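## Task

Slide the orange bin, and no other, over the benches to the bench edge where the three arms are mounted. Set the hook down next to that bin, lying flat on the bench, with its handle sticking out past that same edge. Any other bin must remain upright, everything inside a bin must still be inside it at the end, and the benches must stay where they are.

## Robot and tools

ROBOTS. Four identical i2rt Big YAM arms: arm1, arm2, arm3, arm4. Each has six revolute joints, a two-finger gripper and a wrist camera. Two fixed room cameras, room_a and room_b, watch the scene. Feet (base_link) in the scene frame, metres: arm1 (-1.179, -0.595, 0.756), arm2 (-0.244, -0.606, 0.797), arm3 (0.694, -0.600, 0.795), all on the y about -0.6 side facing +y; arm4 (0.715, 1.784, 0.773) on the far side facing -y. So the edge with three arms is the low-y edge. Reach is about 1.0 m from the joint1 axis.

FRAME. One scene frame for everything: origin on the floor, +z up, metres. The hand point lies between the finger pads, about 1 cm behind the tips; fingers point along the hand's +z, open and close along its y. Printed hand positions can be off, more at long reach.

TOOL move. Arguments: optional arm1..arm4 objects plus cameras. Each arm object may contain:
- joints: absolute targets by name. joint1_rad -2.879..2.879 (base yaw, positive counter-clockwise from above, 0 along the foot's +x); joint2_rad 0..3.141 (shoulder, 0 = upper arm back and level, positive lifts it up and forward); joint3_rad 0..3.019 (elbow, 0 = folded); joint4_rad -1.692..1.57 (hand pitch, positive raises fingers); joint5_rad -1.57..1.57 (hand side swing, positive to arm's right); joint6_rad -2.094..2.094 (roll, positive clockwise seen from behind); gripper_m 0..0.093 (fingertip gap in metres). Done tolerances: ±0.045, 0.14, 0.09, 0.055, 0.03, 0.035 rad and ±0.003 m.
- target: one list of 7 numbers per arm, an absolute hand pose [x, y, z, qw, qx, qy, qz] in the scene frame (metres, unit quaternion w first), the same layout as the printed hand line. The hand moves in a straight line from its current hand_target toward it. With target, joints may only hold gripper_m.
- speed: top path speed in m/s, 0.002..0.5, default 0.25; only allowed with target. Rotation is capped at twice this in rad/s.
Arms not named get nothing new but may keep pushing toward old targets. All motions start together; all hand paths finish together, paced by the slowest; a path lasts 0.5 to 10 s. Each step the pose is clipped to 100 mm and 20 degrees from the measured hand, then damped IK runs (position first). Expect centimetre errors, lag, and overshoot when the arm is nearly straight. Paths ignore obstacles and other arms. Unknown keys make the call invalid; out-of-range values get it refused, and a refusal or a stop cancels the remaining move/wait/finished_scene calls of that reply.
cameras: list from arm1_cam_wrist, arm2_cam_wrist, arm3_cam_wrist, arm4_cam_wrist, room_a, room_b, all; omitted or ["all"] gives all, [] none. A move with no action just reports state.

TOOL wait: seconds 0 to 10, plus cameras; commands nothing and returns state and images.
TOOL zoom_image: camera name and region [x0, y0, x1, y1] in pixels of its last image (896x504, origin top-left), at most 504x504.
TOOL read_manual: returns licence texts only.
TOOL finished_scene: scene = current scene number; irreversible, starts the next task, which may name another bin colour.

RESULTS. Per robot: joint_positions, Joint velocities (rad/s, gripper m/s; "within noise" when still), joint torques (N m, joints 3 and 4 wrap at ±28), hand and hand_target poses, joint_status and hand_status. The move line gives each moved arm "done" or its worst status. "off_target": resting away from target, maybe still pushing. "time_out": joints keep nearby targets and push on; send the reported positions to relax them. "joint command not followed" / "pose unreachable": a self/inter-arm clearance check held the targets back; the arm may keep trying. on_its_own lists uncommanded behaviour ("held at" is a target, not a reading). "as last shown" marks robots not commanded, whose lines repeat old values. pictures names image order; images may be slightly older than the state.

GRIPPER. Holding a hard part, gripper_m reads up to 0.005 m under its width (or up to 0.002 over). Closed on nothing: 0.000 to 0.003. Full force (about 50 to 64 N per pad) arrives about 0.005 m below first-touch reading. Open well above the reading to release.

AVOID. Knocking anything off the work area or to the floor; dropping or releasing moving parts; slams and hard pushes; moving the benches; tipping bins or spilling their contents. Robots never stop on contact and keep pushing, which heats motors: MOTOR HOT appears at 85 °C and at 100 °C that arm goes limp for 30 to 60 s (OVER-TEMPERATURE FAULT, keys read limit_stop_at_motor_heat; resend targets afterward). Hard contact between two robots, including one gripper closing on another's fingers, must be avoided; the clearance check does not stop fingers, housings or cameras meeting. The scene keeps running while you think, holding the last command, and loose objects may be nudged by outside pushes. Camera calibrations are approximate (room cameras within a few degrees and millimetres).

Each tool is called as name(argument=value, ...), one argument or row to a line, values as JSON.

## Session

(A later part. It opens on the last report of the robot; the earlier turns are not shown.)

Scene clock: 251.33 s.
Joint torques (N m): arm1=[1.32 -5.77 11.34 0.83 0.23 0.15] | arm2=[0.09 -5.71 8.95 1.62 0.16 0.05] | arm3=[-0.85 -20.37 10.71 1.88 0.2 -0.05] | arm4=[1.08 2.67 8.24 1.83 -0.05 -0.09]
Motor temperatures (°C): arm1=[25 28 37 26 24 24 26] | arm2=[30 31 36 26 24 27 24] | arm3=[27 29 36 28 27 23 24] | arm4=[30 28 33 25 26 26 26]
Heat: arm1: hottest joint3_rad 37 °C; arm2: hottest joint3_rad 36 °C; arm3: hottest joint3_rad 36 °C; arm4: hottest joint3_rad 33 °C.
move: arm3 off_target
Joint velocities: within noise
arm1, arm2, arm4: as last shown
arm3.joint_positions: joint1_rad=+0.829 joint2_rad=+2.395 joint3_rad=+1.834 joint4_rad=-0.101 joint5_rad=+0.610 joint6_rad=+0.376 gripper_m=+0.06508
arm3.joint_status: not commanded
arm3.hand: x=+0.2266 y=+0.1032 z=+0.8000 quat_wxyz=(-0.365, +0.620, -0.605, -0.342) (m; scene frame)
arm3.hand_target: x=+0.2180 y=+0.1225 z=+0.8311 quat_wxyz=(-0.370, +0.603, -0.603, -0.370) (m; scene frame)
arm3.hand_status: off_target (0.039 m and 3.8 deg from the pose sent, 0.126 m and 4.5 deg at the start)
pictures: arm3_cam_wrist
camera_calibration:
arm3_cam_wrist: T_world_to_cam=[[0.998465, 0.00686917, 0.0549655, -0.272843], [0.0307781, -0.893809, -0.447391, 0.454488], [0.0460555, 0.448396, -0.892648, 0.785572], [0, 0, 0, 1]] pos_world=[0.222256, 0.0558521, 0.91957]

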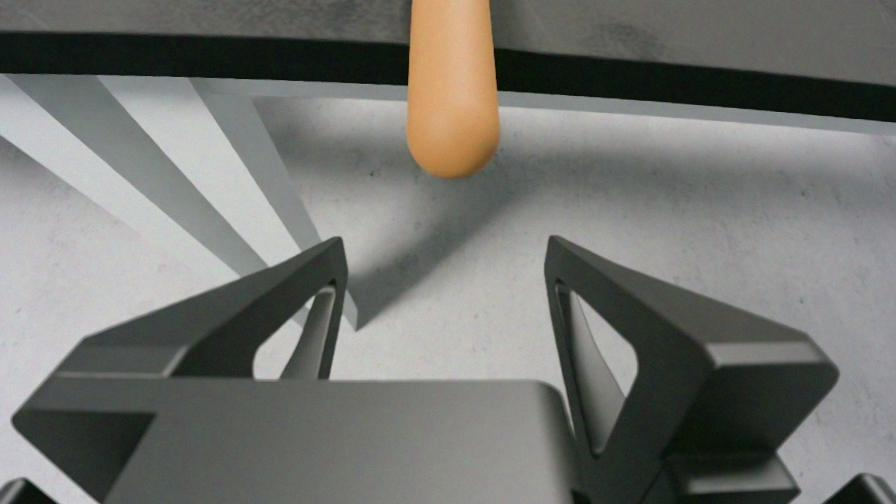

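move(
  arm3={"target":[0.216,0.214,0.815,0.3695,-0.6029,0.6029,0.3695],"speed":0.08},
  cameras=["arm3_cam_wrist"],
)

move(
  arm3={"joints":{"gripper_m":0.012}},
  cameras=["arm3_cam_wrist"],
)

Scene clock: 269.90 s.
Joint torques (N m): arm1=[1.38 -5.77 11.34 0.84 0.23 0.15] | arm2=[0.15 -5.77 8.95 1.63 0.16 0.05] | arm3=[-0.56 -22.48 11.99 1.09 0.24 -0.05] | arm4=[1.14 2.67 8.25 1.84 -0.05 -0.09]
Motor temperatures (°C): arm1=[25 27 37 26 24 24 26] | arm2=[30 29 35 26 24 27 24] | arm3=[27 31 37 28 27 23 24] | arm4=[30 28 33 25 26 26 26]
Heat: arm1: hottest joint3_rad 37 °C; arm2: hottest joint3_rad 35 °C; arm3: hottest joint3_rad 37 °C; arm4: hottest joint3_rad 33 °C.
move: arm3 off_target
Joint velocities: within noise
arm1, arm2, arm4: as last shown
arm3.joint_positions: joint1_rad=+0.756 joint2_rad=+2.634 joint3_rad=+2.259 joint4_rad=-0.244 joint5_rad=+0.550 joint6_rad=+0.328 gripper_m=+0.06508
arm3.joint_status: not commanded
arm3.hand: x=+0.2234 y=+0.1967 z=+0.7856 quat_wxyz=(-0.364, +0.615, -0.606, -0.349) (m; scene frame)
arm3.hand_target: x=+0.2179 y=+0.2112 z=+0.8159 quat_wxyz=(-0.370, +0.603, -0.603, -0.370) (m; scene frame)
arm3.hand_status: off_target (0.035 m and 2.8 deg from the pose sent, 0.112 m and 3.8 deg at the start)
pictures: arm3_cam_wrist
camera_calibration:
arm3_cam_wrist: T_world_to_cam=[[0.999154, 0.00600132, 0.040697, -0.258239], [0.0239858, -0.88872, -0.457823, 0.540325], [0.0334207, 0.458412, -0.888111, 0.728267], [0, 0, 0, 1]] pos_world=[0.220721, 0.147901, 0.904665]

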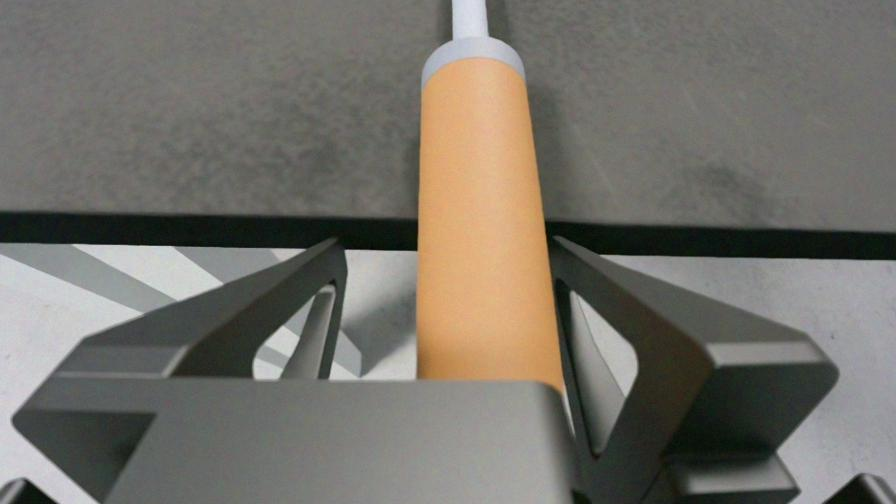

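Scene clock: 270.50 s.
Joint torques (N m): arm1=[1.32 -5.83 11.34 0.84 0.23 0.15] | arm2=[0.09 -5.83 8.95 1.62 0.16 0.05] | arm3=[-0.5 -22.42 11.82 1.07 0.21 -0.02] | arm4=[1.08 2.67 8.24 1.83 -0.05 -0.09]
Motor temperatures (°C): arm1=[25 27 37 26 24 24 26] | arm2=[30 29 35 26 24 27 24] | arm3=[27 31 37 28 27 23 24] | arm4=[30 28 33 25 26 26 26]
Heat: arm1: hottest joint3_rad 37 °C; arm2: hottest joint3_rad 35 °C; arm3: hottest joint3_rad 37 °C; arm4: hottest joint3_rad 33 °C.
move: arm3 off_target
Joint velocities: within noise
arm1, arm2, arm4: as last shown
arm3.joint_positions: joint1_rad=+0.756 joint2_rad=+2.634 joint3_rad=+2.260 joint4_rad=-0.245 joint5_rad=+0.550 joint6_rad=+0.328 gripper_m=+0.02661
arm3.joint_status: gripper_m off_target (ended at +0.02663, target +0.01200)
arm3.hand: x=+0.2234 y=+0.1967 z=+0.7855 quat_wxyz=(-0.364, +0.615, -0.606, -0.349) (m; scene frame)
arm3.hand_target: x=+0.2177 y=+0.2111 z=+0.8158 quat_wxyz=(-0.370, +0.603, -0.602, -0.370) (m; scene frame)
arm3.hand_status: not commanded
pictures: arm3_cam_wrist
camera_calibration:
arm3_cam_wrist: T_world_to_cam=[[0.999141, 0.00597822, 0.04101, -0.258511], [0.024098, -0.888865, -0.457534, 0.540104], [0.0337171, 0.458129, -0.888246, 0.72823], [0, 0, 0, 1]] pos_world=[0.220719, 0.148002, 0.904565]

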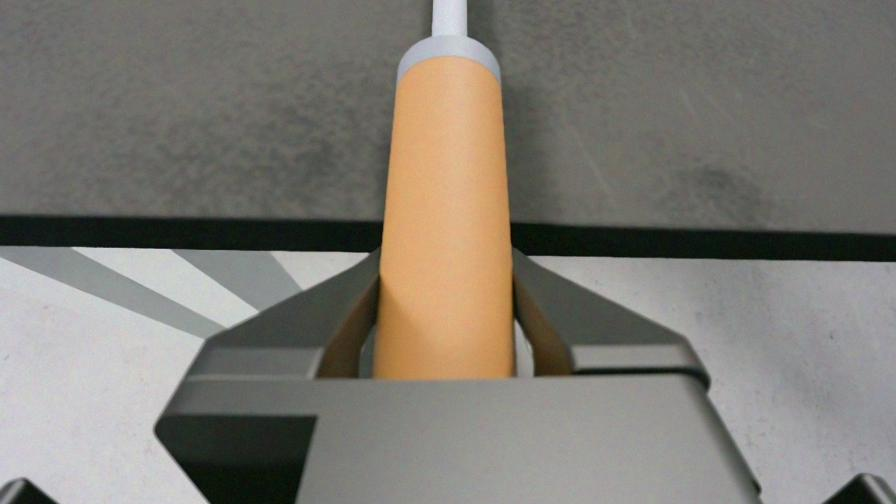

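move(
  arm3={"target":[0.28,0.10,1.02,0.3695,-0.6029,0.6029,0.3695],"speed":0.15},
  cameras=[],
)

move(
  arm3={"target":[0.72,0.02,1.10,0.3695,-0.6029,0.6029,0.3695],"speed":0.2},
  cameras=["arm3_cam_wrist"],
)

move(
  arm3={"target":[0.77,0.10,1.05,-0.1949,-0.1949,0.6797,0.6797],"speed":0.3},
  cameras=["arm3_cam_wrist","room_a","room_b"],
)

Scene clock: 279.37 s.
Joint torques (N m): arm1=[1.32 -5.83 11.34 0.83 0.23 0.15] | arm2=[-0.03 -5.71 8.96 1.65 0.16 0.05] | arm3=[0.5 -23.65 10.92 1.74 0.81 0.11] | arm4=[1.08 2.73 8.25 1.84 -0.05 -0.1]
Motor temperatures (°C): arm1=[25 27 37 26 24 24 26] | arm2=[30 28 35 26 24 27 23] | arm3=[27 32 38 28 28 23 25] | arm4=[30 28 33 25 26 26 26]
Heat: arm1: hottest joint3_rad 37 °C; arm2: hottest joint3_rad 35 °C; arm3: hottest joint3_rad 38 °C; arm4: hottest joint3_rad 33 °C.
move: arm3 off_target
Joint velocities: within noise
arm1.joint_positions: joint1_rad=+0.198 joint2_rad=+1.001 joint3_rad=+1.391 joint4_rad=-0.991 joint5_rad=-0.003 joint6_rad=-0.010 gripper_m=+0.05994
arm1.joint_status: not commanded
arm1.hand: x=-1.2143 y=-0.1709 z=+1.2526 quat_wxyz=(-0.323, +0.652, -0.595, -0.342) (m; scene frame)
arm1.hand_target: x=-1.2148 y=-0.1724 z=+1.2558 quat_wxyz=(-0.322, +0.649, -0.598, -0.344) (m; scene frame)
arm1.hand_status: not commanded
arm2, arm4: as last shown
arm3.joint_positions: joint1_rad=+0.765 joint2_rad=+2.100 joint3_rad=+1.710 joint4_rad=-0.320 joint5_rad=+0.552 joint6_rad=+0.328 gripper_m=+0.02661
arm3.joint_status: not commanded
arm3.hand: x=+0.2936 y=+0.0887 z=+0.9320 quat_wxyz=(-0.357, +0.639, -0.606, -0.311) (m; scene frame)
arm3.hand_target: x=+0.2834 y=+0.0958 z=+1.0193 quat_wxyz=(-0.369, +0.603, -0.603, -0.370) (m; scene frame)
arm3.hand_status: off_target (0.090 m and 8.0 deg from the pose sent, 0.260 m and 2.8 deg at the start; pose on its path clipped on 42 of 86 steps)
pictures: none
No camera images: "cameras" was empty.

Scene clock: 282.47 s.
Joint torques (N m): arm1=[1.26 -5.77 11.34 0.84 0.23 0.15] | arm2=[0.09 -5.77 8.96 1.68 0.16 0.04] | arm3=[0.26 -15.15 8.83 2.09 -0.06 -0.09] | arm4=[1.14 2.67 8.25 1.84 -0.05 -0.09]
Motor temperatures (°C): arm1=[25 27 37 26 24 24 26] | arm2=[30 28 35 26 24 27 23] | arm3=[27 32 37 28 28 23 25] | arm4=[30 28 33 25 26 26 26]
Heat: arm1: hottest joint3_rad 37 °C; arm2: hottest joint3_rad 35 °C; arm3: hottest joint3_rad 37 °C; arm4: hottest joint3_rad 33 °C.
move: arm3 off_target
Joint velocities: within noise
arm1, arm2, arm4: as last shown
arm3.joint_positions: joint1_rad=+0.067 joint2_rad=+1.477 joint3_rad=+1.135 joint4_rad=-0.225 joint5_rad=-0.044 joint6_rad=-0.010 gripper_m=+0.02660
arm3.joint_status: not commanded
arm3.hand: x=+0.7232 y=+0.0197 z=+1.0512 quat_wxyz=(-0.339, +0.612, -0.626, -0.344) (m; scene frame)
arm3.hand_target: x=+0.7200 y=+0.0189 z=+1.0993 quat_wxyz=(-0.370, +0.603, -0.603, -0.369) (m; scene frame)
arm3.hand_status: off_target (0.049 m and 5.4 deg from the pose sent, 0.464 m and 8.0 deg at the start; pose on its path clipped on 9 of 93 steps)
pictures: arm3_cam_wrist
camera_calibration:
arm3_cam_wrist: T_world_to_cam=[[0.999963, -0.00851422, 0.000891385, -0.725807], [-0.00737945, -0.910073, -0.414383, 0.470127], [0.00433937, 0.414361, -0.910102, 1.07356], [0, 0, 0, 1]] pos_world=[0.724592, -0.0231729, 1.17251]

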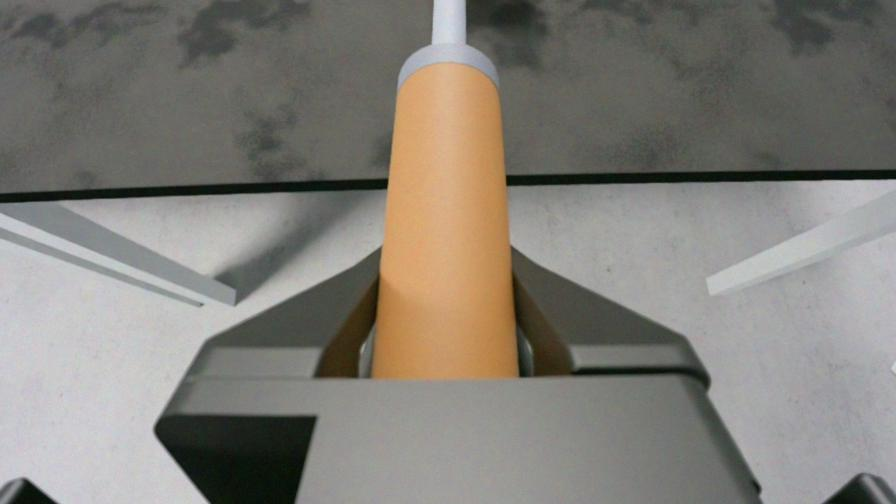

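Scene clock: 286.27 s.
Joint torques (N m): arm1=[1.32 -5.83 11.34 0.83 0.23 0.15] | arm2=[0.03 -5.71 8.92 1.62 0.16 0.04] | arm3=[-0.56 -16.26 11.54 3.54 -0.1 -0.16] | arm4=[1.14 2.67 8.24 1.84 -0.05 -0.09]
Motor temperatures (°C): arm1=[25 27 37 26 24 24 26] | arm2=[30 28 34 26 24 27 23] | arm3=[27 31 37 28 28 23 25] | arm4=[30 28 33 25 26 26 26]
Heat: arm1: hottest joint3_rad 37 °C; arm2: hottest joint3_rad 34 °C; arm3: hottest joint3_rad 37 °C; arm4: hottest joint3_rad 33 °C.
move: arm3 off_target
Joint velocities: within noise
arm1, arm2, arm4: as last shown
arm3.joint_positions: joint1_rad=-0.164 joint2_rad=+1.865 joint3_rad=+1.135 joint4_rad=+0.565 joint5_rad=-0.848 joint6_rad=+1.582 gripper_m=+0.02663
arm3.joint_status: not commanded
arm3.hand: x=+0.7607 y=+0.0750 z=+0.9852 quat_wxyz=(+0.230, +0.160, -0.726, -0.628) (m; scene frame)
arm3.hand_target: x=+0.7685 y=+0.0930 z=+1.0501 quat_wxyz=(+0.194, +0.195, -0.680, -0.679) (m; scene frame)
arm3.hand_status: off_target (0.070 m and 9.8 deg from the pose sent, 0.093 m and 89.1 deg at the start)
pictures: arm3_cam_wrist, room_a, room_b
camera_calibration:
arm3_cam_wrist: T_world_to_cam=[[-0.039792, -0.153436, -0.987357, 1.01264], [-0.41254, -0.897466, 0.156093, 0.238619], [-0.91007, 0.413536, -0.0275865, 0.816615], [0, 0, 0, 1]] pos_world=[0.881912, 0.0318287, 0.985118]

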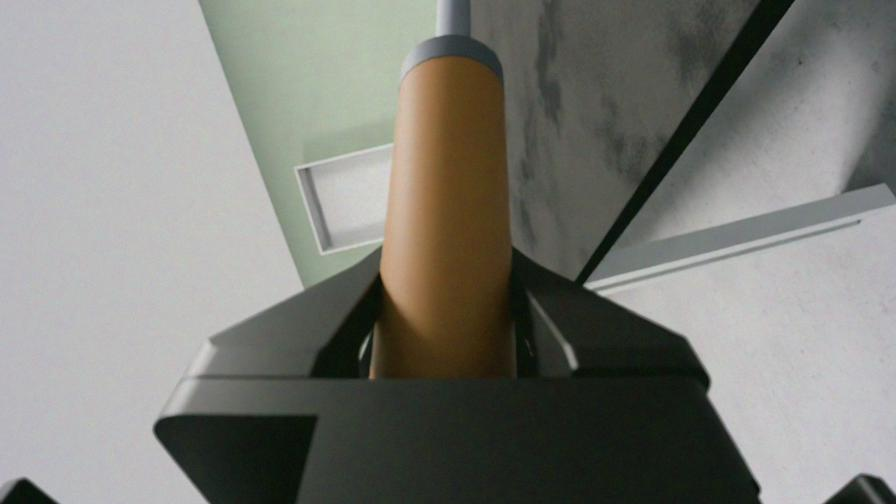

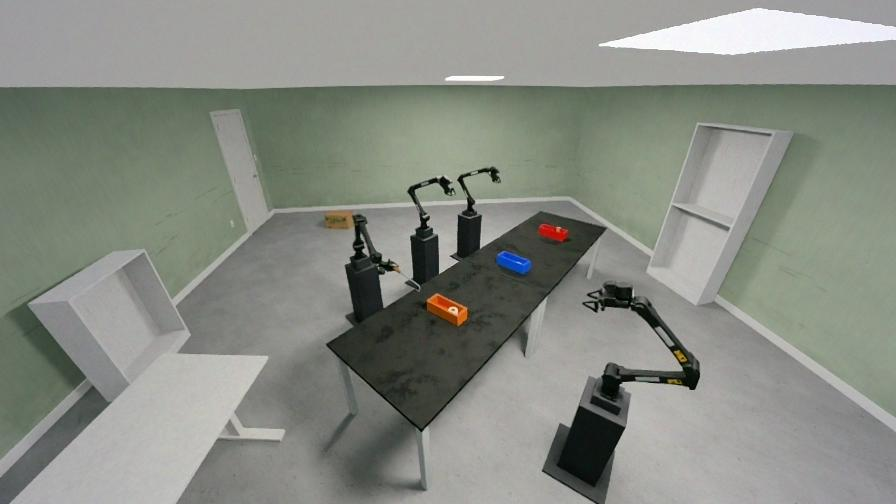

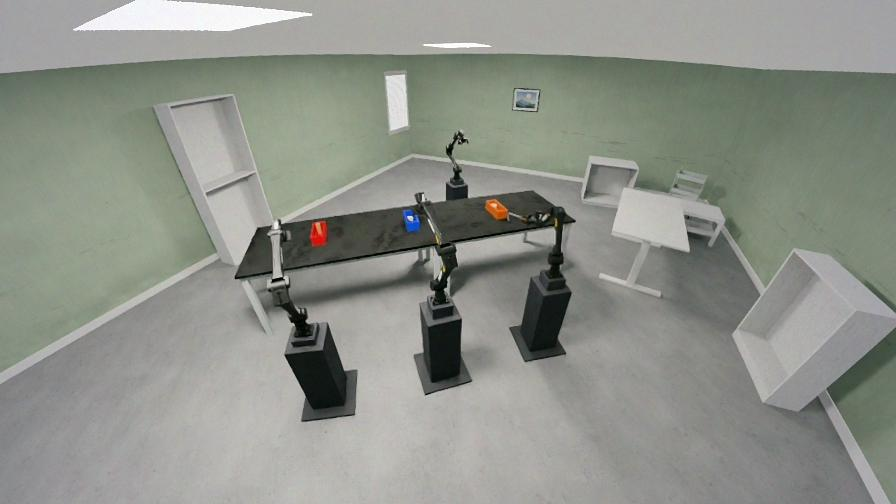

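move(
  arm3={"target":[0.775,0.17,1.07,-0.1808,-0.208,0.6306,0.7255],"speed":0.15},
  arm4={"target":[0.75,1.15,1.15,0.183,0.683,0.683,-0.183],"speed":0.2},
  cameras=["arm3_cam_wrist","arm4_cam_wrist","room_a"],
)

zoom_image(
  camera="room_a",
  region=[330, 200, 530, 350],
)

Scene clock: 306.90 s.
Joint torques (N m): arm1=[1.32 -5.83 11.36 0.84 0.23 0.15] | arm2=[0.03 -5.77 8.95 1.65 0.16 0.05] | arm3=[0.56 -18.96 12.42 3.54 0.05 -0.17] | arm4=[1.26 -19.96 13.24 1.21 0.13 0.07]
Motor temperatures (°C): arm1=[25 27 37 26 24 24 26] | arm2=[30 27 34 26 24 27 23] | arm3=[27 30 37 28 28 23 25] | arm4=[30 28 33 25 26 26 26]
Heat: arm1: hottest joint3_rad 37 °C; arm2: hottest joint3_rad 34 °C; arm3: hottest joint3_rad 37 °C; arm4: hottest joint3_rad 33 °C.
move: arm3 off_target; arm4 off_target
Joint velocities: within noise
arm1, arm2: as last shown
arm1.joint_positions: joint1_rad=+0.198 joint2_rad=+1.001 joint3_rad=+1.391 joint4_rad=-0.991 joint5_rad=-0.003 joint6_rad=-0.009 gripper_m=+0.05994
arm1.hand: x=-1.2143 y=-0.1709 z=+1.2526 quat_wxyz=(-0.323, +0.651, -0.595, -0.343) (m; scene frame)
arm3.joint_positions: joint1_rad=-0.152 joint2_rad=+2.037 joint3_rad=+1.352 joint4_rad=+0.681 joint5_rad=-0.823 joint6_rad=+1.639 gripper_m=+0.02662
arm3.joint_status: not commanded
arm3.hand: x=+0.7754 y=+0.1452 z=+0.9936 quat_wxyz=(+0.215, +0.167, -0.687, -0.674) (m; scene frame)
arm3.hand_target: x=+0.7733 y=+0.1606 z=+1.0697 quat_wxyz=(+0.181, +0.207, -0.631, -0.725) (m; scene frame)
arm3.hand_status: off_target (0.080 m and 10.6 deg from the pose sent, 0.128 m and 17.5 deg at the start)
arm4.joint_positions: joint1_rad=-0.041 joint2_rad=+1.701 joint3_rad=+1.907 joint4_rad=-1.288 joint5_rad=+0.031 joint6_rad=+0.047 gripper_m=+0.09396
arm4.joint_status: not commanded
arm4.hand: x=+0.7475 y=+1.1586 z=+1.1334 quat_wxyz=(-0.171, -0.683, -0.688, +0.174) (m; scene frame)
arm4.hand_target: x=+0.7499 y=+1.1507 z=+1.1497 quat_wxyz=(-0.183, -0.683, -0.683, +0.183) (m; scene frame)
arm4.hand_status: off_target (0.019 m and 1.8 deg from the pose sent, 0.420 m and 43.1 deg at the start)
pictures: arm3_cam_wrist, arm4_cam_wrist, room_a
camera_calibration:
arm3_cam_wrist: T_world_to_cam=[[-0.042996, -0.0292474, -0.998647, 1.02804], [-0.427357, -0.90297, 0.0448448, 0.429184], [-0.90306, 0.428707, 0.026325, 0.740021], [0, 0, 0, 1]] pos_world=[0.8959, 0.100356, 0.987922]
arm4_cam_wrist: T_world_to_cam=[[-0.999377, -0.0332847, -0.0117602, 0.80157], [-0.0341578, 0.99587, 0.0841241, -1.21353], [0.00891158, 0.0844734, -0.996386, 1.14836], [0, 0, 0, 1]] pos_world=[0.749385, 1.13819, 1.25572]

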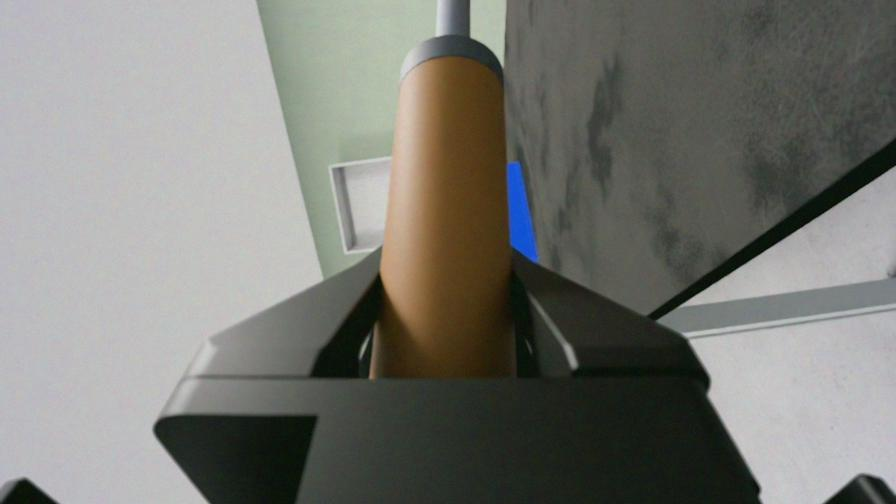

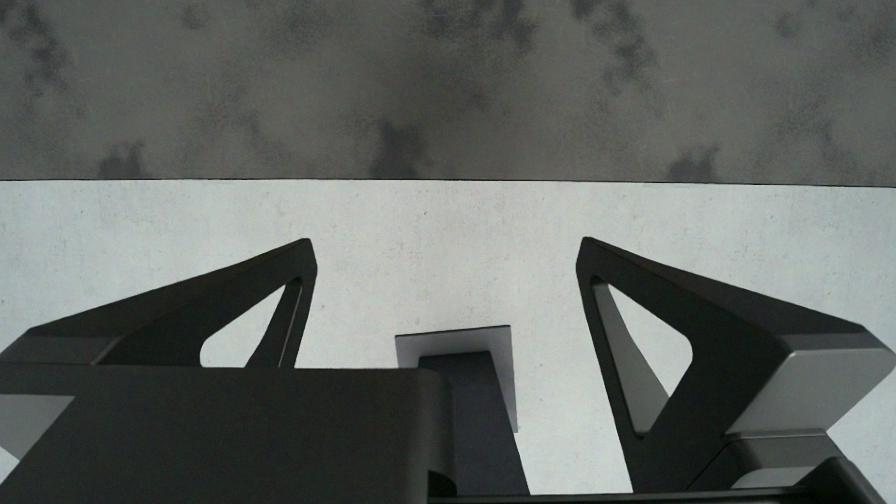

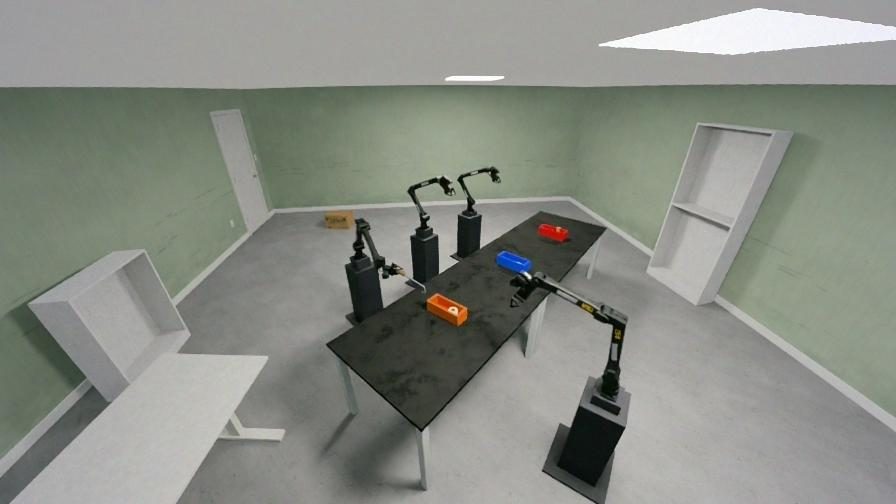

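Scaled by 2.520 from the camera's 896x504 image, which has a finer 1280x720 frame.

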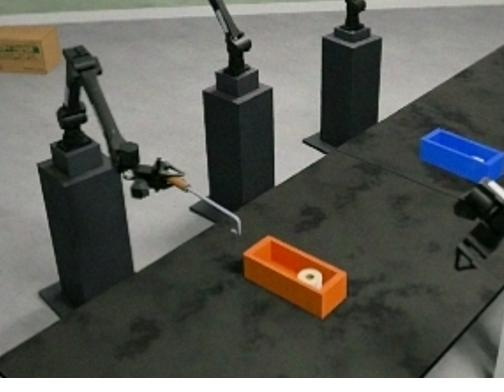

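move(
  arm4={"target":[0.76,1.2,1.15,0.4056,0.5792,0.5792,-0.4056],"speed":0.3},
  cameras=["arm4_cam_wrist"],
)

zoom_image(
  camera="arm4_cam_wrist",
  region=[300, 0, 600, 240],
)

Scene clock: 312.57 s.
Joint torques (N m): arm1=[1.32 -5.83 11.34 0.84 0.23 0.15] | arm2=[0.15 -5.71 8.96 1.62 0.16 0.04] | arm3=[0.62 -18.84 12.41 3.59 0.05 -0.18] | arm4=[1.9 -15.5 10.11 2.78 0.15 -0.09]
Motor temperatures (°C): arm1=[25 27 37 26 24 24 26] | arm2=[30 27 34 26 24 27 23] | arm3=[27 31 37 28 27 23 25] | arm4=[30 28 34 25 26 26 26]
Heat: arm1: hottest joint3_rad 37 °C; arm2: hottest joint3_rad 34 °C; arm3: hottest joint3_rad 37 °C; arm4: hottest joint3_rad 34 °C.
move: arm4 off_target
Joint velocities: within noise
arm1: as last shown
arm2.joint_positions: joint1_rad=+0.096 joint2_rad=+0.994 joint3_rad=+1.405 joint4_rad=-0.990 joint5_rad=-0.004 joint6_rad=-0.014 gripper_m=+0.06492
arm2.joint_status: not commanded
arm2.hand: x=-0.2872 y=-0.1815 z=+1.3017 quat_wxyz=(-0.318, +0.657, -0.583, -0.356) (m; scene frame)
arm2.hand_target: x=-0.2883 y=-0.1808 z=+1.2946 quat_wxyz=(-0.310, +0.658, -0.590, -0.351) (m; scene frame)
arm2.hand_status: not commanded
arm3.joint_positions: joint1_rad=-0.152 joint2_rad=+2.037 joint3_rad=+1.353 joint4_rad=+0.681 joint5_rad=-0.823 joint6_rad=+1.640 gripper_m=+0.02662
arm3.joint_status: not commanded
arm3.hand: x=+0.7754 y=+0.1453 z=+0.9938 quat_wxyz=(+0.215, +0.167, -0.687, -0.674) (m; scene frame)
arm3.hand_target: x=+0.7733 y=+0.1605 z=+1.0697 quat_wxyz=(+0.181, +0.207, -0.631, -0.725) (m; scene frame)
arm3.hand_status: not commanded
arm4.joint_positions: joint1_rad=-0.009 joint2_rad=+1.297 joint3_rad=+1.141 joint4_rad=-0.231 joint5_rad=+0.099 joint6_rad=+0.046 gripper_m=+0.09396
arm4.joint_status: not commanded
arm4.hand: x=+0.7526 y=+1.1971 z=+1.1359 quat_wxyz=(-0.395, -0.592, -0.580, +0.397) (m; scene frame)
arm4.hand_target: x=+0.7598 y=+1.2001 z=+1.1500 quat_wxyz=(-0.406, -0.579, -0.579, +0.406) (m; scene frame)
arm4.hand_status: off_target (0.016 m and 2.2 deg from the pose sent, 0.046 m and 41.7 deg at the start)
pictures: arm4_cam_wrist
camera_calibration:
arm4_cam_wrist: T_world_to_cam=[[-0.999861, -0.0166344, -0.00132445, 0.776485], [-0.0128713, 0.81931, -0.573206, -0.309885], [0.0106201, -0.57311, -0.81941, 1.73252], [0, 0, 0, 1]] pos_world=[0.753989, 1.25973, 1.24304]

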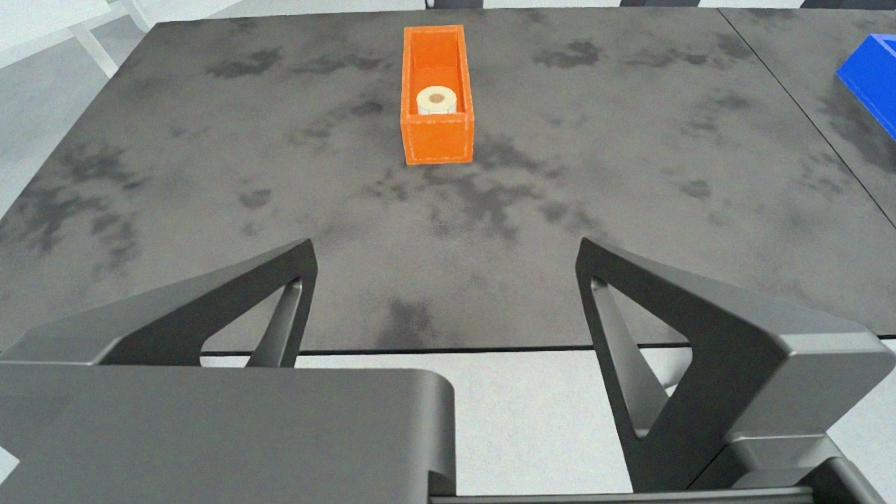

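Scaled by 1.680 from the camera's 896x504 image, which has a finer 1280x720 frame.

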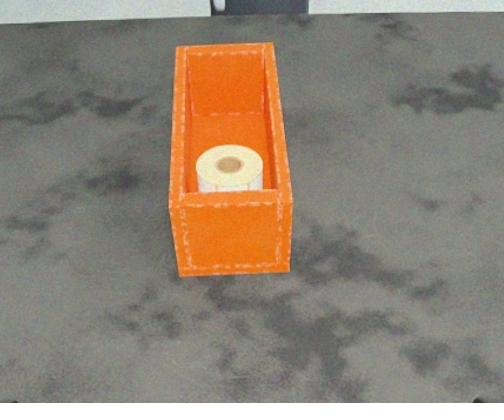

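move(
  arm3={"target":[0.795,0.265,1.09,-0.1808,-0.208,0.6306,0.7255],"speed":0.1},
  cameras=["arm4_cam_wrist","room_a"],
)

zoom_image(
  camera="room_a",
  region=[380, 240, 500, 340],
)

zoom_image(
  camera="arm4_cam_wrist",
  region=[360, 0, 520, 180],
)

Scene clock: 342.63 s.
Joint torques (N m): arm1=[1.32 -5.77 11.34 0.84 0.23 0.15] | arm2=[0.03 -5.71 8.95 1.65 0.16 0.05] | arm3=[0.56 -22.71 13.82 2.02 0.03 -0.21] | arm4=[1.9 -15.38 10.14 2.62 0.15 -0.09]
Motor temperatures (°C): arm1=[25 27 37 26 24 24 26] | arm2=[30 26 34 26 24 27 23] | arm3=[27 31 39 28 27 23 26] | arm4=[30 29 33 25 26 26 26]
Heat: arm1: hottest joint3_rad 37 °C; arm2: hottest joint3_rad 34 °C; arm3: hottest joint3_rad 39 °C; arm4: hottest joint3_rad 33 °C.
move: arm3 off_target
Joint velocities: within noise
arm1, arm2: as last shown
arm3.joint_positions: joint1_rad=-0.144 joint2_rad=+2.247 joint3_rad=+1.758 joint4_rad=+0.511 joint5_rad=-0.815 joint6_rad=+1.642 gripper_m=+0.02662
arm3.joint_status: not commanded
arm3.hand: x=+0.7976 y=+0.2433 z=+1.0061 quat_wxyz=(+0.211, +0.171, -0.679, -0.682) (m; scene frame)
arm3.hand_target: x=+0.7930 y=+0.2535 z=+1.0894 quat_wxyz=(+0.181, +0.207, -0.631, -0.726) (m; scene frame)
arm3.hand_status: off_target (0.087 m and 9.3 deg from the pose sent, 0.155 m and 10.6 deg at the start)
arm4.joint_positions: joint1_rad=-0.009 joint2_rad=+1.297 joint3_rad=+1.140 joint4_rad=-0.231 joint5_rad=+0.099 joint6_rad=+0.046 gripper_m=+0.09396
arm4.joint_status: not commanded
arm4.hand: x=+0.7526 y=+1.1972 z=+1.1357 quat_wxyz=(-0.394, -0.592, -0.581, +0.397) (m; scene frame)
arm4.hand_target: x=+0.7599 y=+1.2002 z=+1.1499 quat_wxyz=(-0.406, -0.579, -0.579, +0.405) (m; scene frame)
arm4.hand_status: not commanded
pictures: arm4_cam_wrist, room_a
camera_calibration:
arm4_cam_wrist: T_world_to_cam=[[-0.99986, -0.0167271, -0.000915225, 0.776192], [-0.0131857, 0.819516, -0.572904, -0.310397], [0.0103331, -0.572812, -0.819622, 1.73246], [0, 0, 0, 1]] pos_world=[0.754089, 1.25973, 1.24284]

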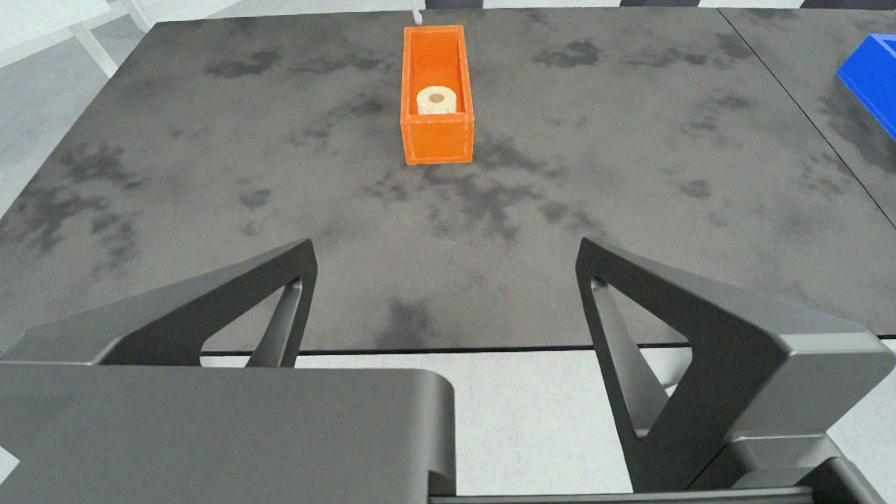

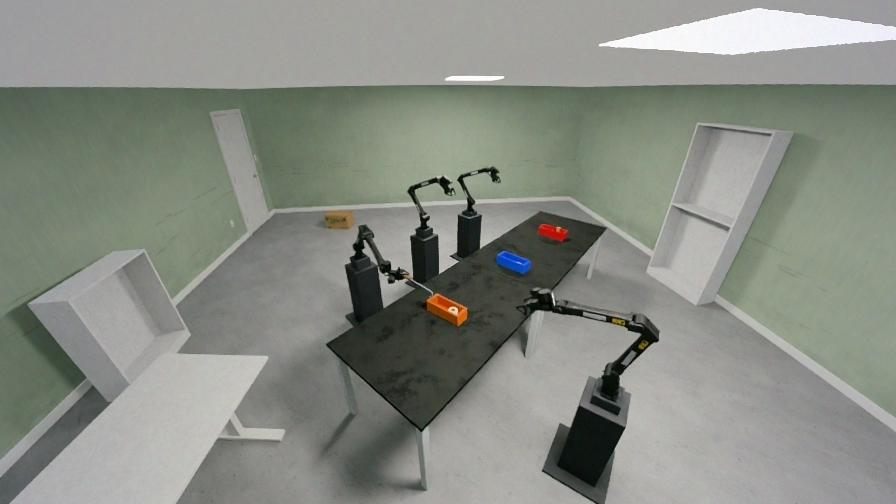

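Scaled by 4.200 from the camera's 896x504 image, which has a finer 1280x720 frame.

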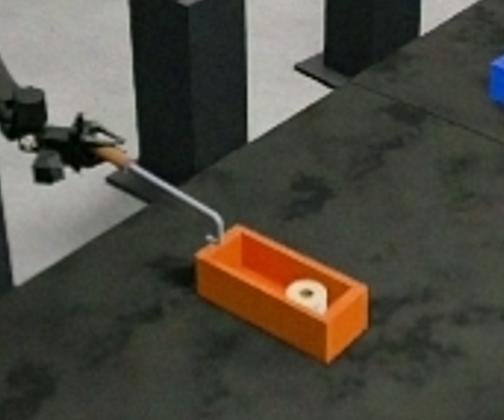

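Scaled by 2.800 from the camera's 896x504 image, which has a finer 1280x720 frame.

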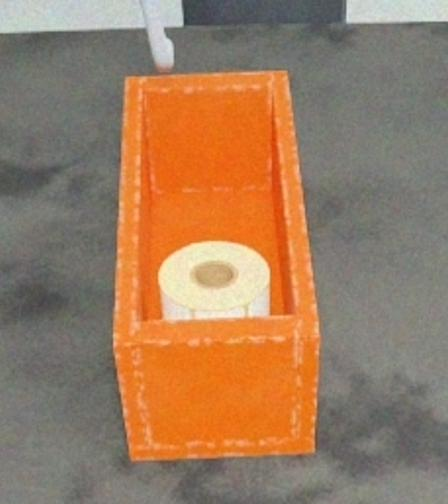

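move(
  arm3={"target":[0.77,0.30,1.095,-0.1808,-0.208,0.6306,0.7255],"speed":0.1},
  cameras=["arm4_cam_wrist","room_a"],
)

zoom_image(
  camera="room_a",
  region=[380, 240, 500, 340],
)

zoom_image(
  camera="arm4_cam_wrist",
  region=[360, 0, 520, 180],
)

Scene clock: 355.33 s.
Joint torques (N m): arm1=[1.32 -5.77 11.34 0.83 0.23 0.15] | arm2=[0.03 -5.71 8.94 1.66 0.16 0.04] | arm3=[-0.26 -23.59 14.11 2.17 0.06 -0.3] | arm4=[1.9 -15.44 10.14 2.62 0.15 -0.09]
Motor temperatures (°C): arm1=[25 27 37 26 24 24 26] | arm2=[30 26 34 26 24 27 23] | arm3=[27 32 40 28 27 23 26] | arm4=[30 29 33 25 26 26 26]
Heat: arm1: hottest joint3_rad 37 °C; arm2: hottest joint3_rad 34 °C; arm3: hottest joint3_rad 40 °C; arm4: hottest joint3_rad 33 °C.
move: arm3 off_target
Joint velocities: within noise
arm1, arm2, arm4: as last shown
arm3.joint_positions: joint1_rad=-0.092 joint2_rad=+2.320 joint3_rad=+1.894 joint4_rad=+0.432 joint5_rad=-0.772 joint6_rad=+1.642 gripper_m=+0.02662
arm3.joint_status: not commanded
arm3.hand: x=+0.7660 y=+0.2792 z=+1.0030 quat_wxyz=(+0.217, +0.171, -0.683, -0.676) (m; scene frame)
arm3.hand_target: x=+0.7683 y=+0.2865 z=+1.0940 quat_wxyz=(+0.180, +0.207, -0.631, -0.726) (m; scene frame)
arm3.hand_status: off_target (0.094 m and 10.2 deg from the pose sent, 0.109 m and 9.3 deg at the start)
pictures: arm4_cam_wrist, room_a
camera_calibration:
arm4_cam_wrist: T_world_to_cam=[[-0.99986, -0.0167271, -0.000915225, 0.776192], [-0.0131857, 0.819516, -0.572904, -0.310397], [0.0103331, -0.572812, -0.819622, 1.73246], [0, 0, 0, 1]] pos_world=[0.754089, 1.25973, 1.24284]

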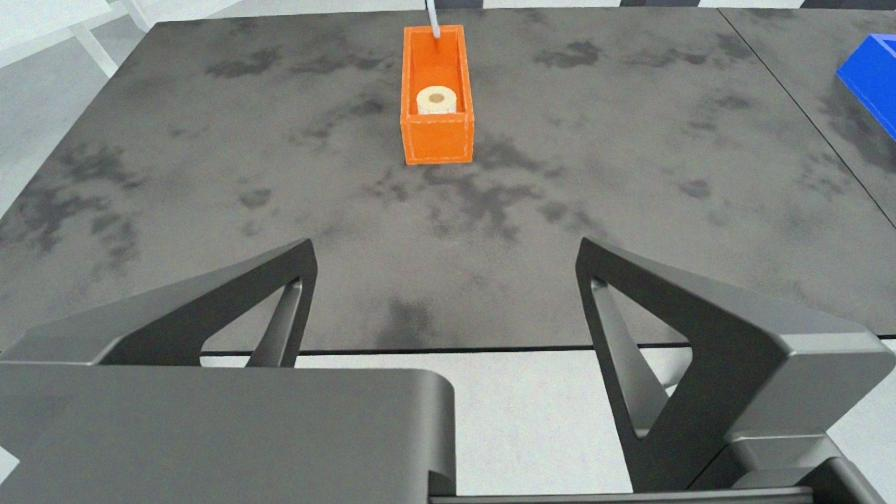

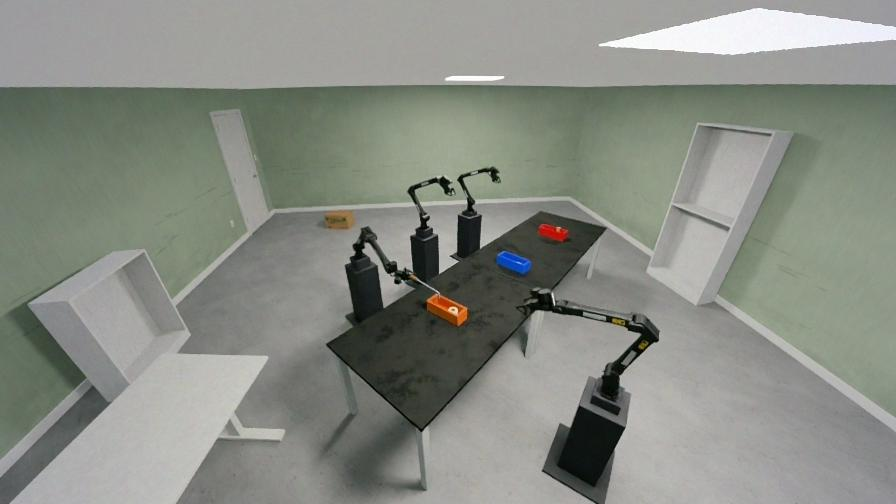

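Scaled by 4.200 from the camera's 896x504 image, which has a finer 1280x720 frame.

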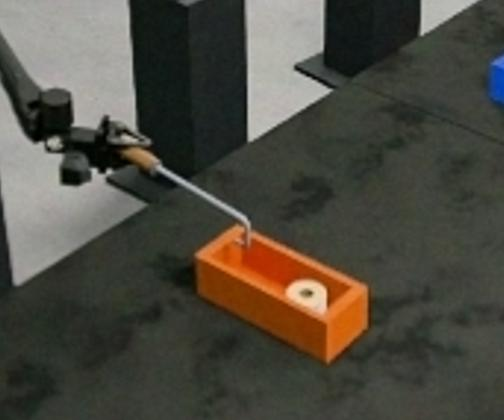

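Scaled by 2.800 from the camera's 896x504 image, which has a finer 1280x720 frame.

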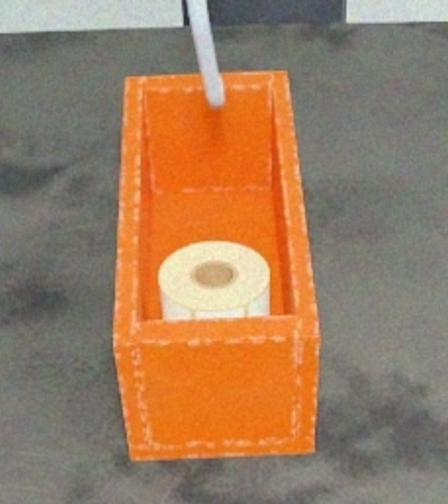

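move(
  arm3={"target":[0.77,0.312,1.03,-0.1808,-0.208,0.6306,0.7255],"speed":0.06},
  cameras=["arm4_cam_wrist","room_a"],
)

zoom_image(
  camera="room_a",
  region=[380, 240, 500, 340],
)

zoom_image(
  camera="arm4_cam_wrist",
  region=[360, 0, 520, 180],
)

Scene clock: 362.50 s.
Joint torques (N m): arm1=[1.32 -5.83 11.34 0.84 0.23 0.15] | arm2=[0.03 -5.71 8.95 1.62 0.16 0.04] | arm3=[-0.03 -23.88 13.75 3.59 0.02 -0.33] | arm4=[1.9 -15.38 10.14 2.63 0.15 -0.09]
Motor temperatures (°C): arm1=[25 27 37 26 24 24 26] | arm2=[30 26 33 26 24 27 23] | arm3=[27 32 41 28 27 23 26] | arm4=[30 30 33 25 26 26 26]
Heat: arm1: hottest joint3_rad 37 °C; arm2: hottest joint3_rad 33 °C; arm3: hottest joint3_rad 41 °C; arm4: hottest joint3_rad 33 °C.
move: arm3 off_target
Joint velocities: within noise
arm1, arm2, arm4: as last shown
arm3.joint_positions: joint1_rad=-0.092 joint2_rad=+2.419 joint3_rad=+1.896 joint4_rad=+0.492 joint5_rad=-0.767 joint6_rad=+1.642 gripper_m=+0.02662
arm3.joint_status: not commanded
arm3.hand: x=+0.7675 y=+0.2841 z=+0.9313 quat_wxyz=(+0.221, +0.163, -0.695, -0.665) (m; scene frame)
arm3.hand_target: x=+0.7681 y=+0.2969 z=+1.0272 quat_wxyz=(+0.180, +0.207, -0.631, -0.725) (m; scene frame)
arm3.hand_status: off_target (0.103 m and 12.3 deg from the pose sent, 0.043 m and 10.2 deg at the start; pose on its path clipped on 19 of 59 steps)
pictures: arm4_cam_wrist, room_a
camera_calibration:
arm4_cam_wrist: T_world_to_cam=[[-0.99986, -0.0167271, -0.000915225, 0.776192], [-0.0131857, 0.819516, -0.572904, -0.310397], [0.0103331, -0.572812, -0.819622, 1.73246], [0, 0, 0, 1]] pos_world=[0.754089, 1.25973, 1.24284]

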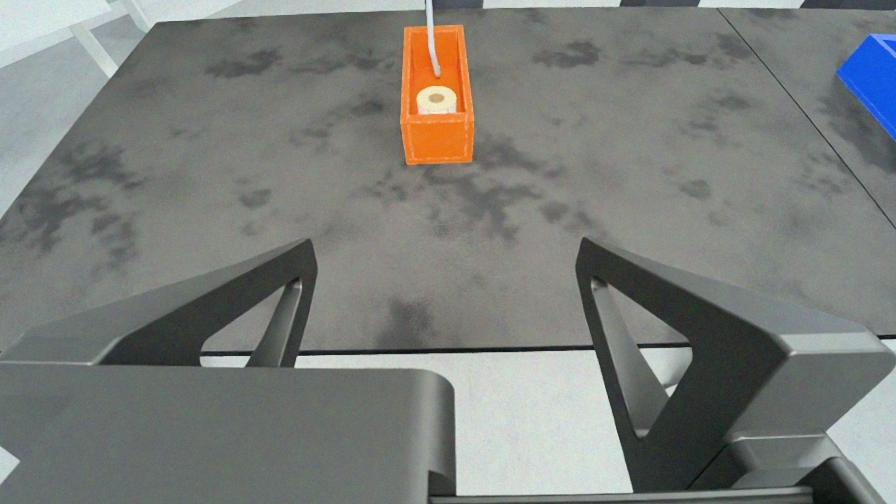

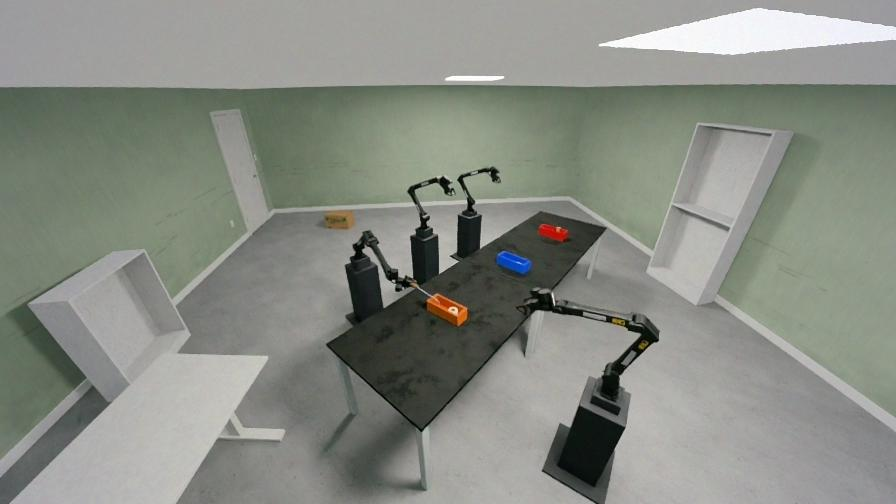

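Scaled by 4.200 from the camera's 896x504 image, which has a finer 1280x720 frame.

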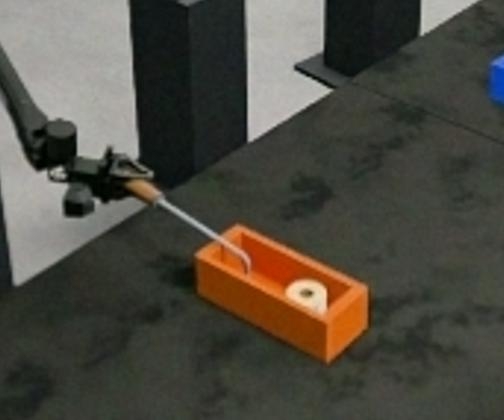

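Scaled by 2.800 from the camera's 896x504 image, which has a finer 1280x720 frame.

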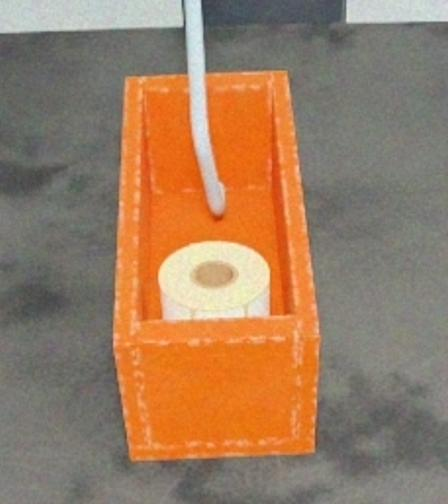

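move(
  arm3={"target":[0.77,0.14,1.01,-0.1808,-0.208,0.6306,0.7255],"speed":0.06},
  cameras=["arm4_cam_wrist","room_a"],
)

zoom_image(
  camera="room_a",
  region=[360, 240, 480, 340],
)

zoom_image(
  camera="arm4_cam_wrist",
  region=[360, 0, 520, 180],
)

Scene clock: 374.00 s.
Joint torques (N m): arm1=[1.32 -5.77 11.36 0.83 0.23 0.15] | arm2=[0.03 -5.77 8.95 1.66 0.16 0.04] | arm3=[-0.73 -22.3 6.41 3.51 -0.12 -0.22] | arm4=[1.9 -15.44 10.13 2.65 0.15 -0.09]
Motor temperatures (°C): arm1=[25 27 37 26 24 24 26] | arm2=[30 26 33 26 24 27 23] | arm3=[27 34 42 28 27 23 26] | arm4=[30 30 33 25 26 26 26]
Heat: arm1: hottest joint3_rad 37 °C; arm2: hottest joint3_rad 33 °C; arm3: hottest joint3_rad 42 °C; arm4: hottest joint3_rad 33 °C.
move: arm3 off_target
Joint velocities: within noise
arm1.joint_positions: joint1_rad=+0.198 joint2_rad=+1.001 joint3_rad=+1.391 joint4_rad=-0.991 joint5_rad=-0.003 joint6_rad=-0.009 gripper_m=+0.05994
arm1.joint_status: not commanded
arm1.hand: x=-1.2143 y=-0.1709 z=+1.2526 quat_wxyz=(-0.323, +0.651, -0.595, -0.343) (m; scene frame)
arm1.hand_target: x=-1.2148 y=-0.1724 z=+1.2558 quat_wxyz=(-0.322, +0.649, -0.598, -0.344) (m; scene frame)
arm1.hand_status: not commanded
arm2, arm4: as last shown
arm3.joint_positions: joint1_rad=-0.138 joint2_rad=+2.132 joint3_rad=+1.318 joint4_rad=+0.843 joint5_rad=-0.822 joint6_rad=+1.642 gripper_m=+0.02662
arm3.joint_status: not commanded
arm3.hand: x=+0.7636 y=+0.1412 z=+0.9401 quat_wxyz=(+0.214, +0.177, -0.676, -0.682) (m; scene frame)
arm3.hand_target: x=+0.7691 y=+0.1390 z=+1.0081 quat_wxyz=(+0.180, +0.208, -0.631, -0.725) (m; scene frame)
arm3.hand_status: off_target (0.070 m and 8.9 deg from the pose sent, 0.164 m and 12.3 deg at the start)
pictures: arm4_cam_wrist, room_a
camera_calibration:
arm4_cam_wrist: T_world_to_cam=[[-0.99986, -0.0167271, -0.000915225, 0.776192], [-0.0131857, 0.819516, -0.572904, -0.310397], [0.0103331, -0.572812, -0.819622, 1.73246], [0, 0, 0, 1]] pos_world=[0.754089, 1.25973, 1.24284]

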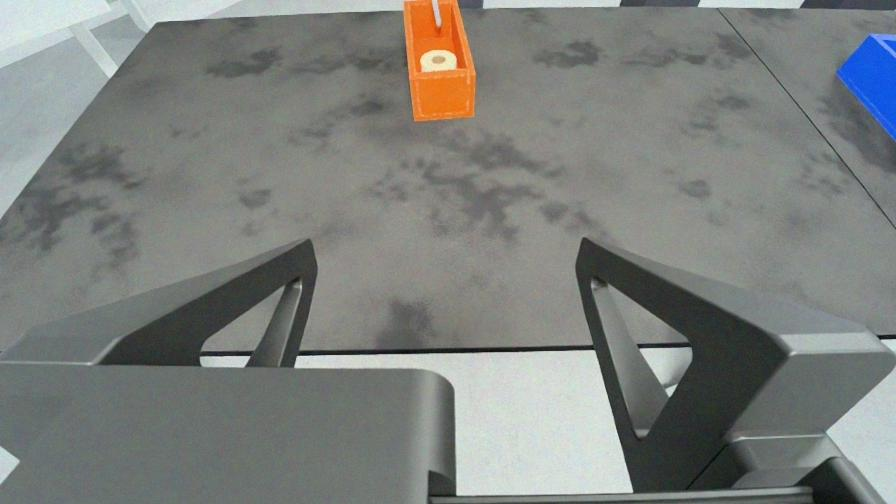

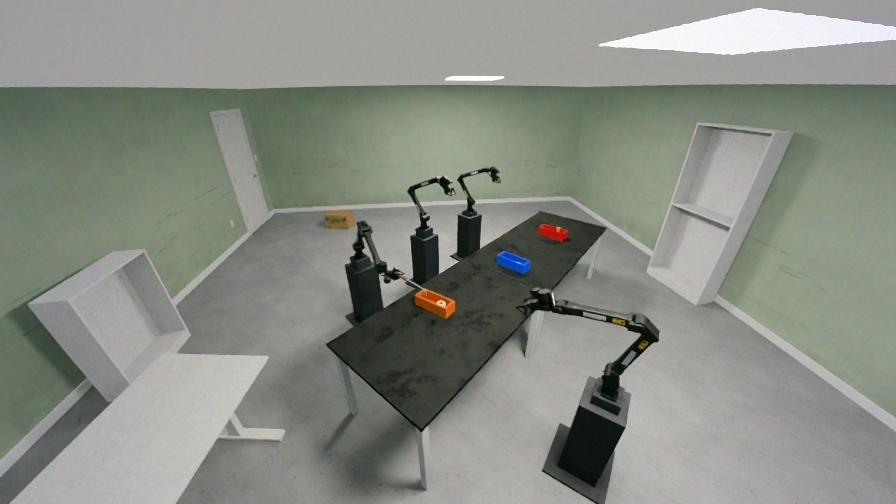

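Scaled by 4.200 from the camera's 896x504 image, which has a finer 1280x720 frame.

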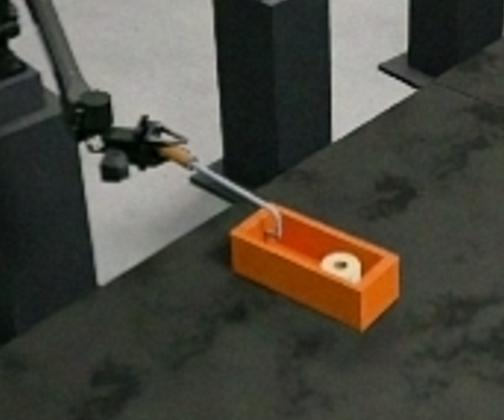

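Scaled by 2.800 from the camera's 896x504 image, which has a finer 1280x720 frame.

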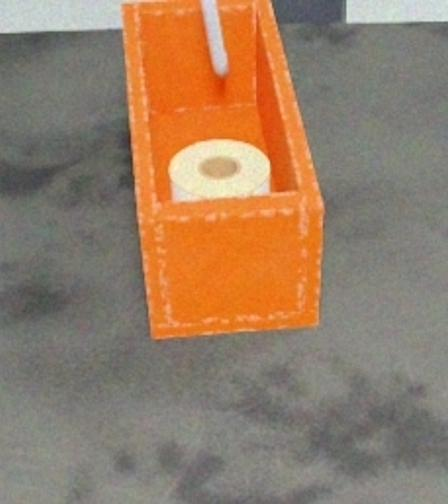

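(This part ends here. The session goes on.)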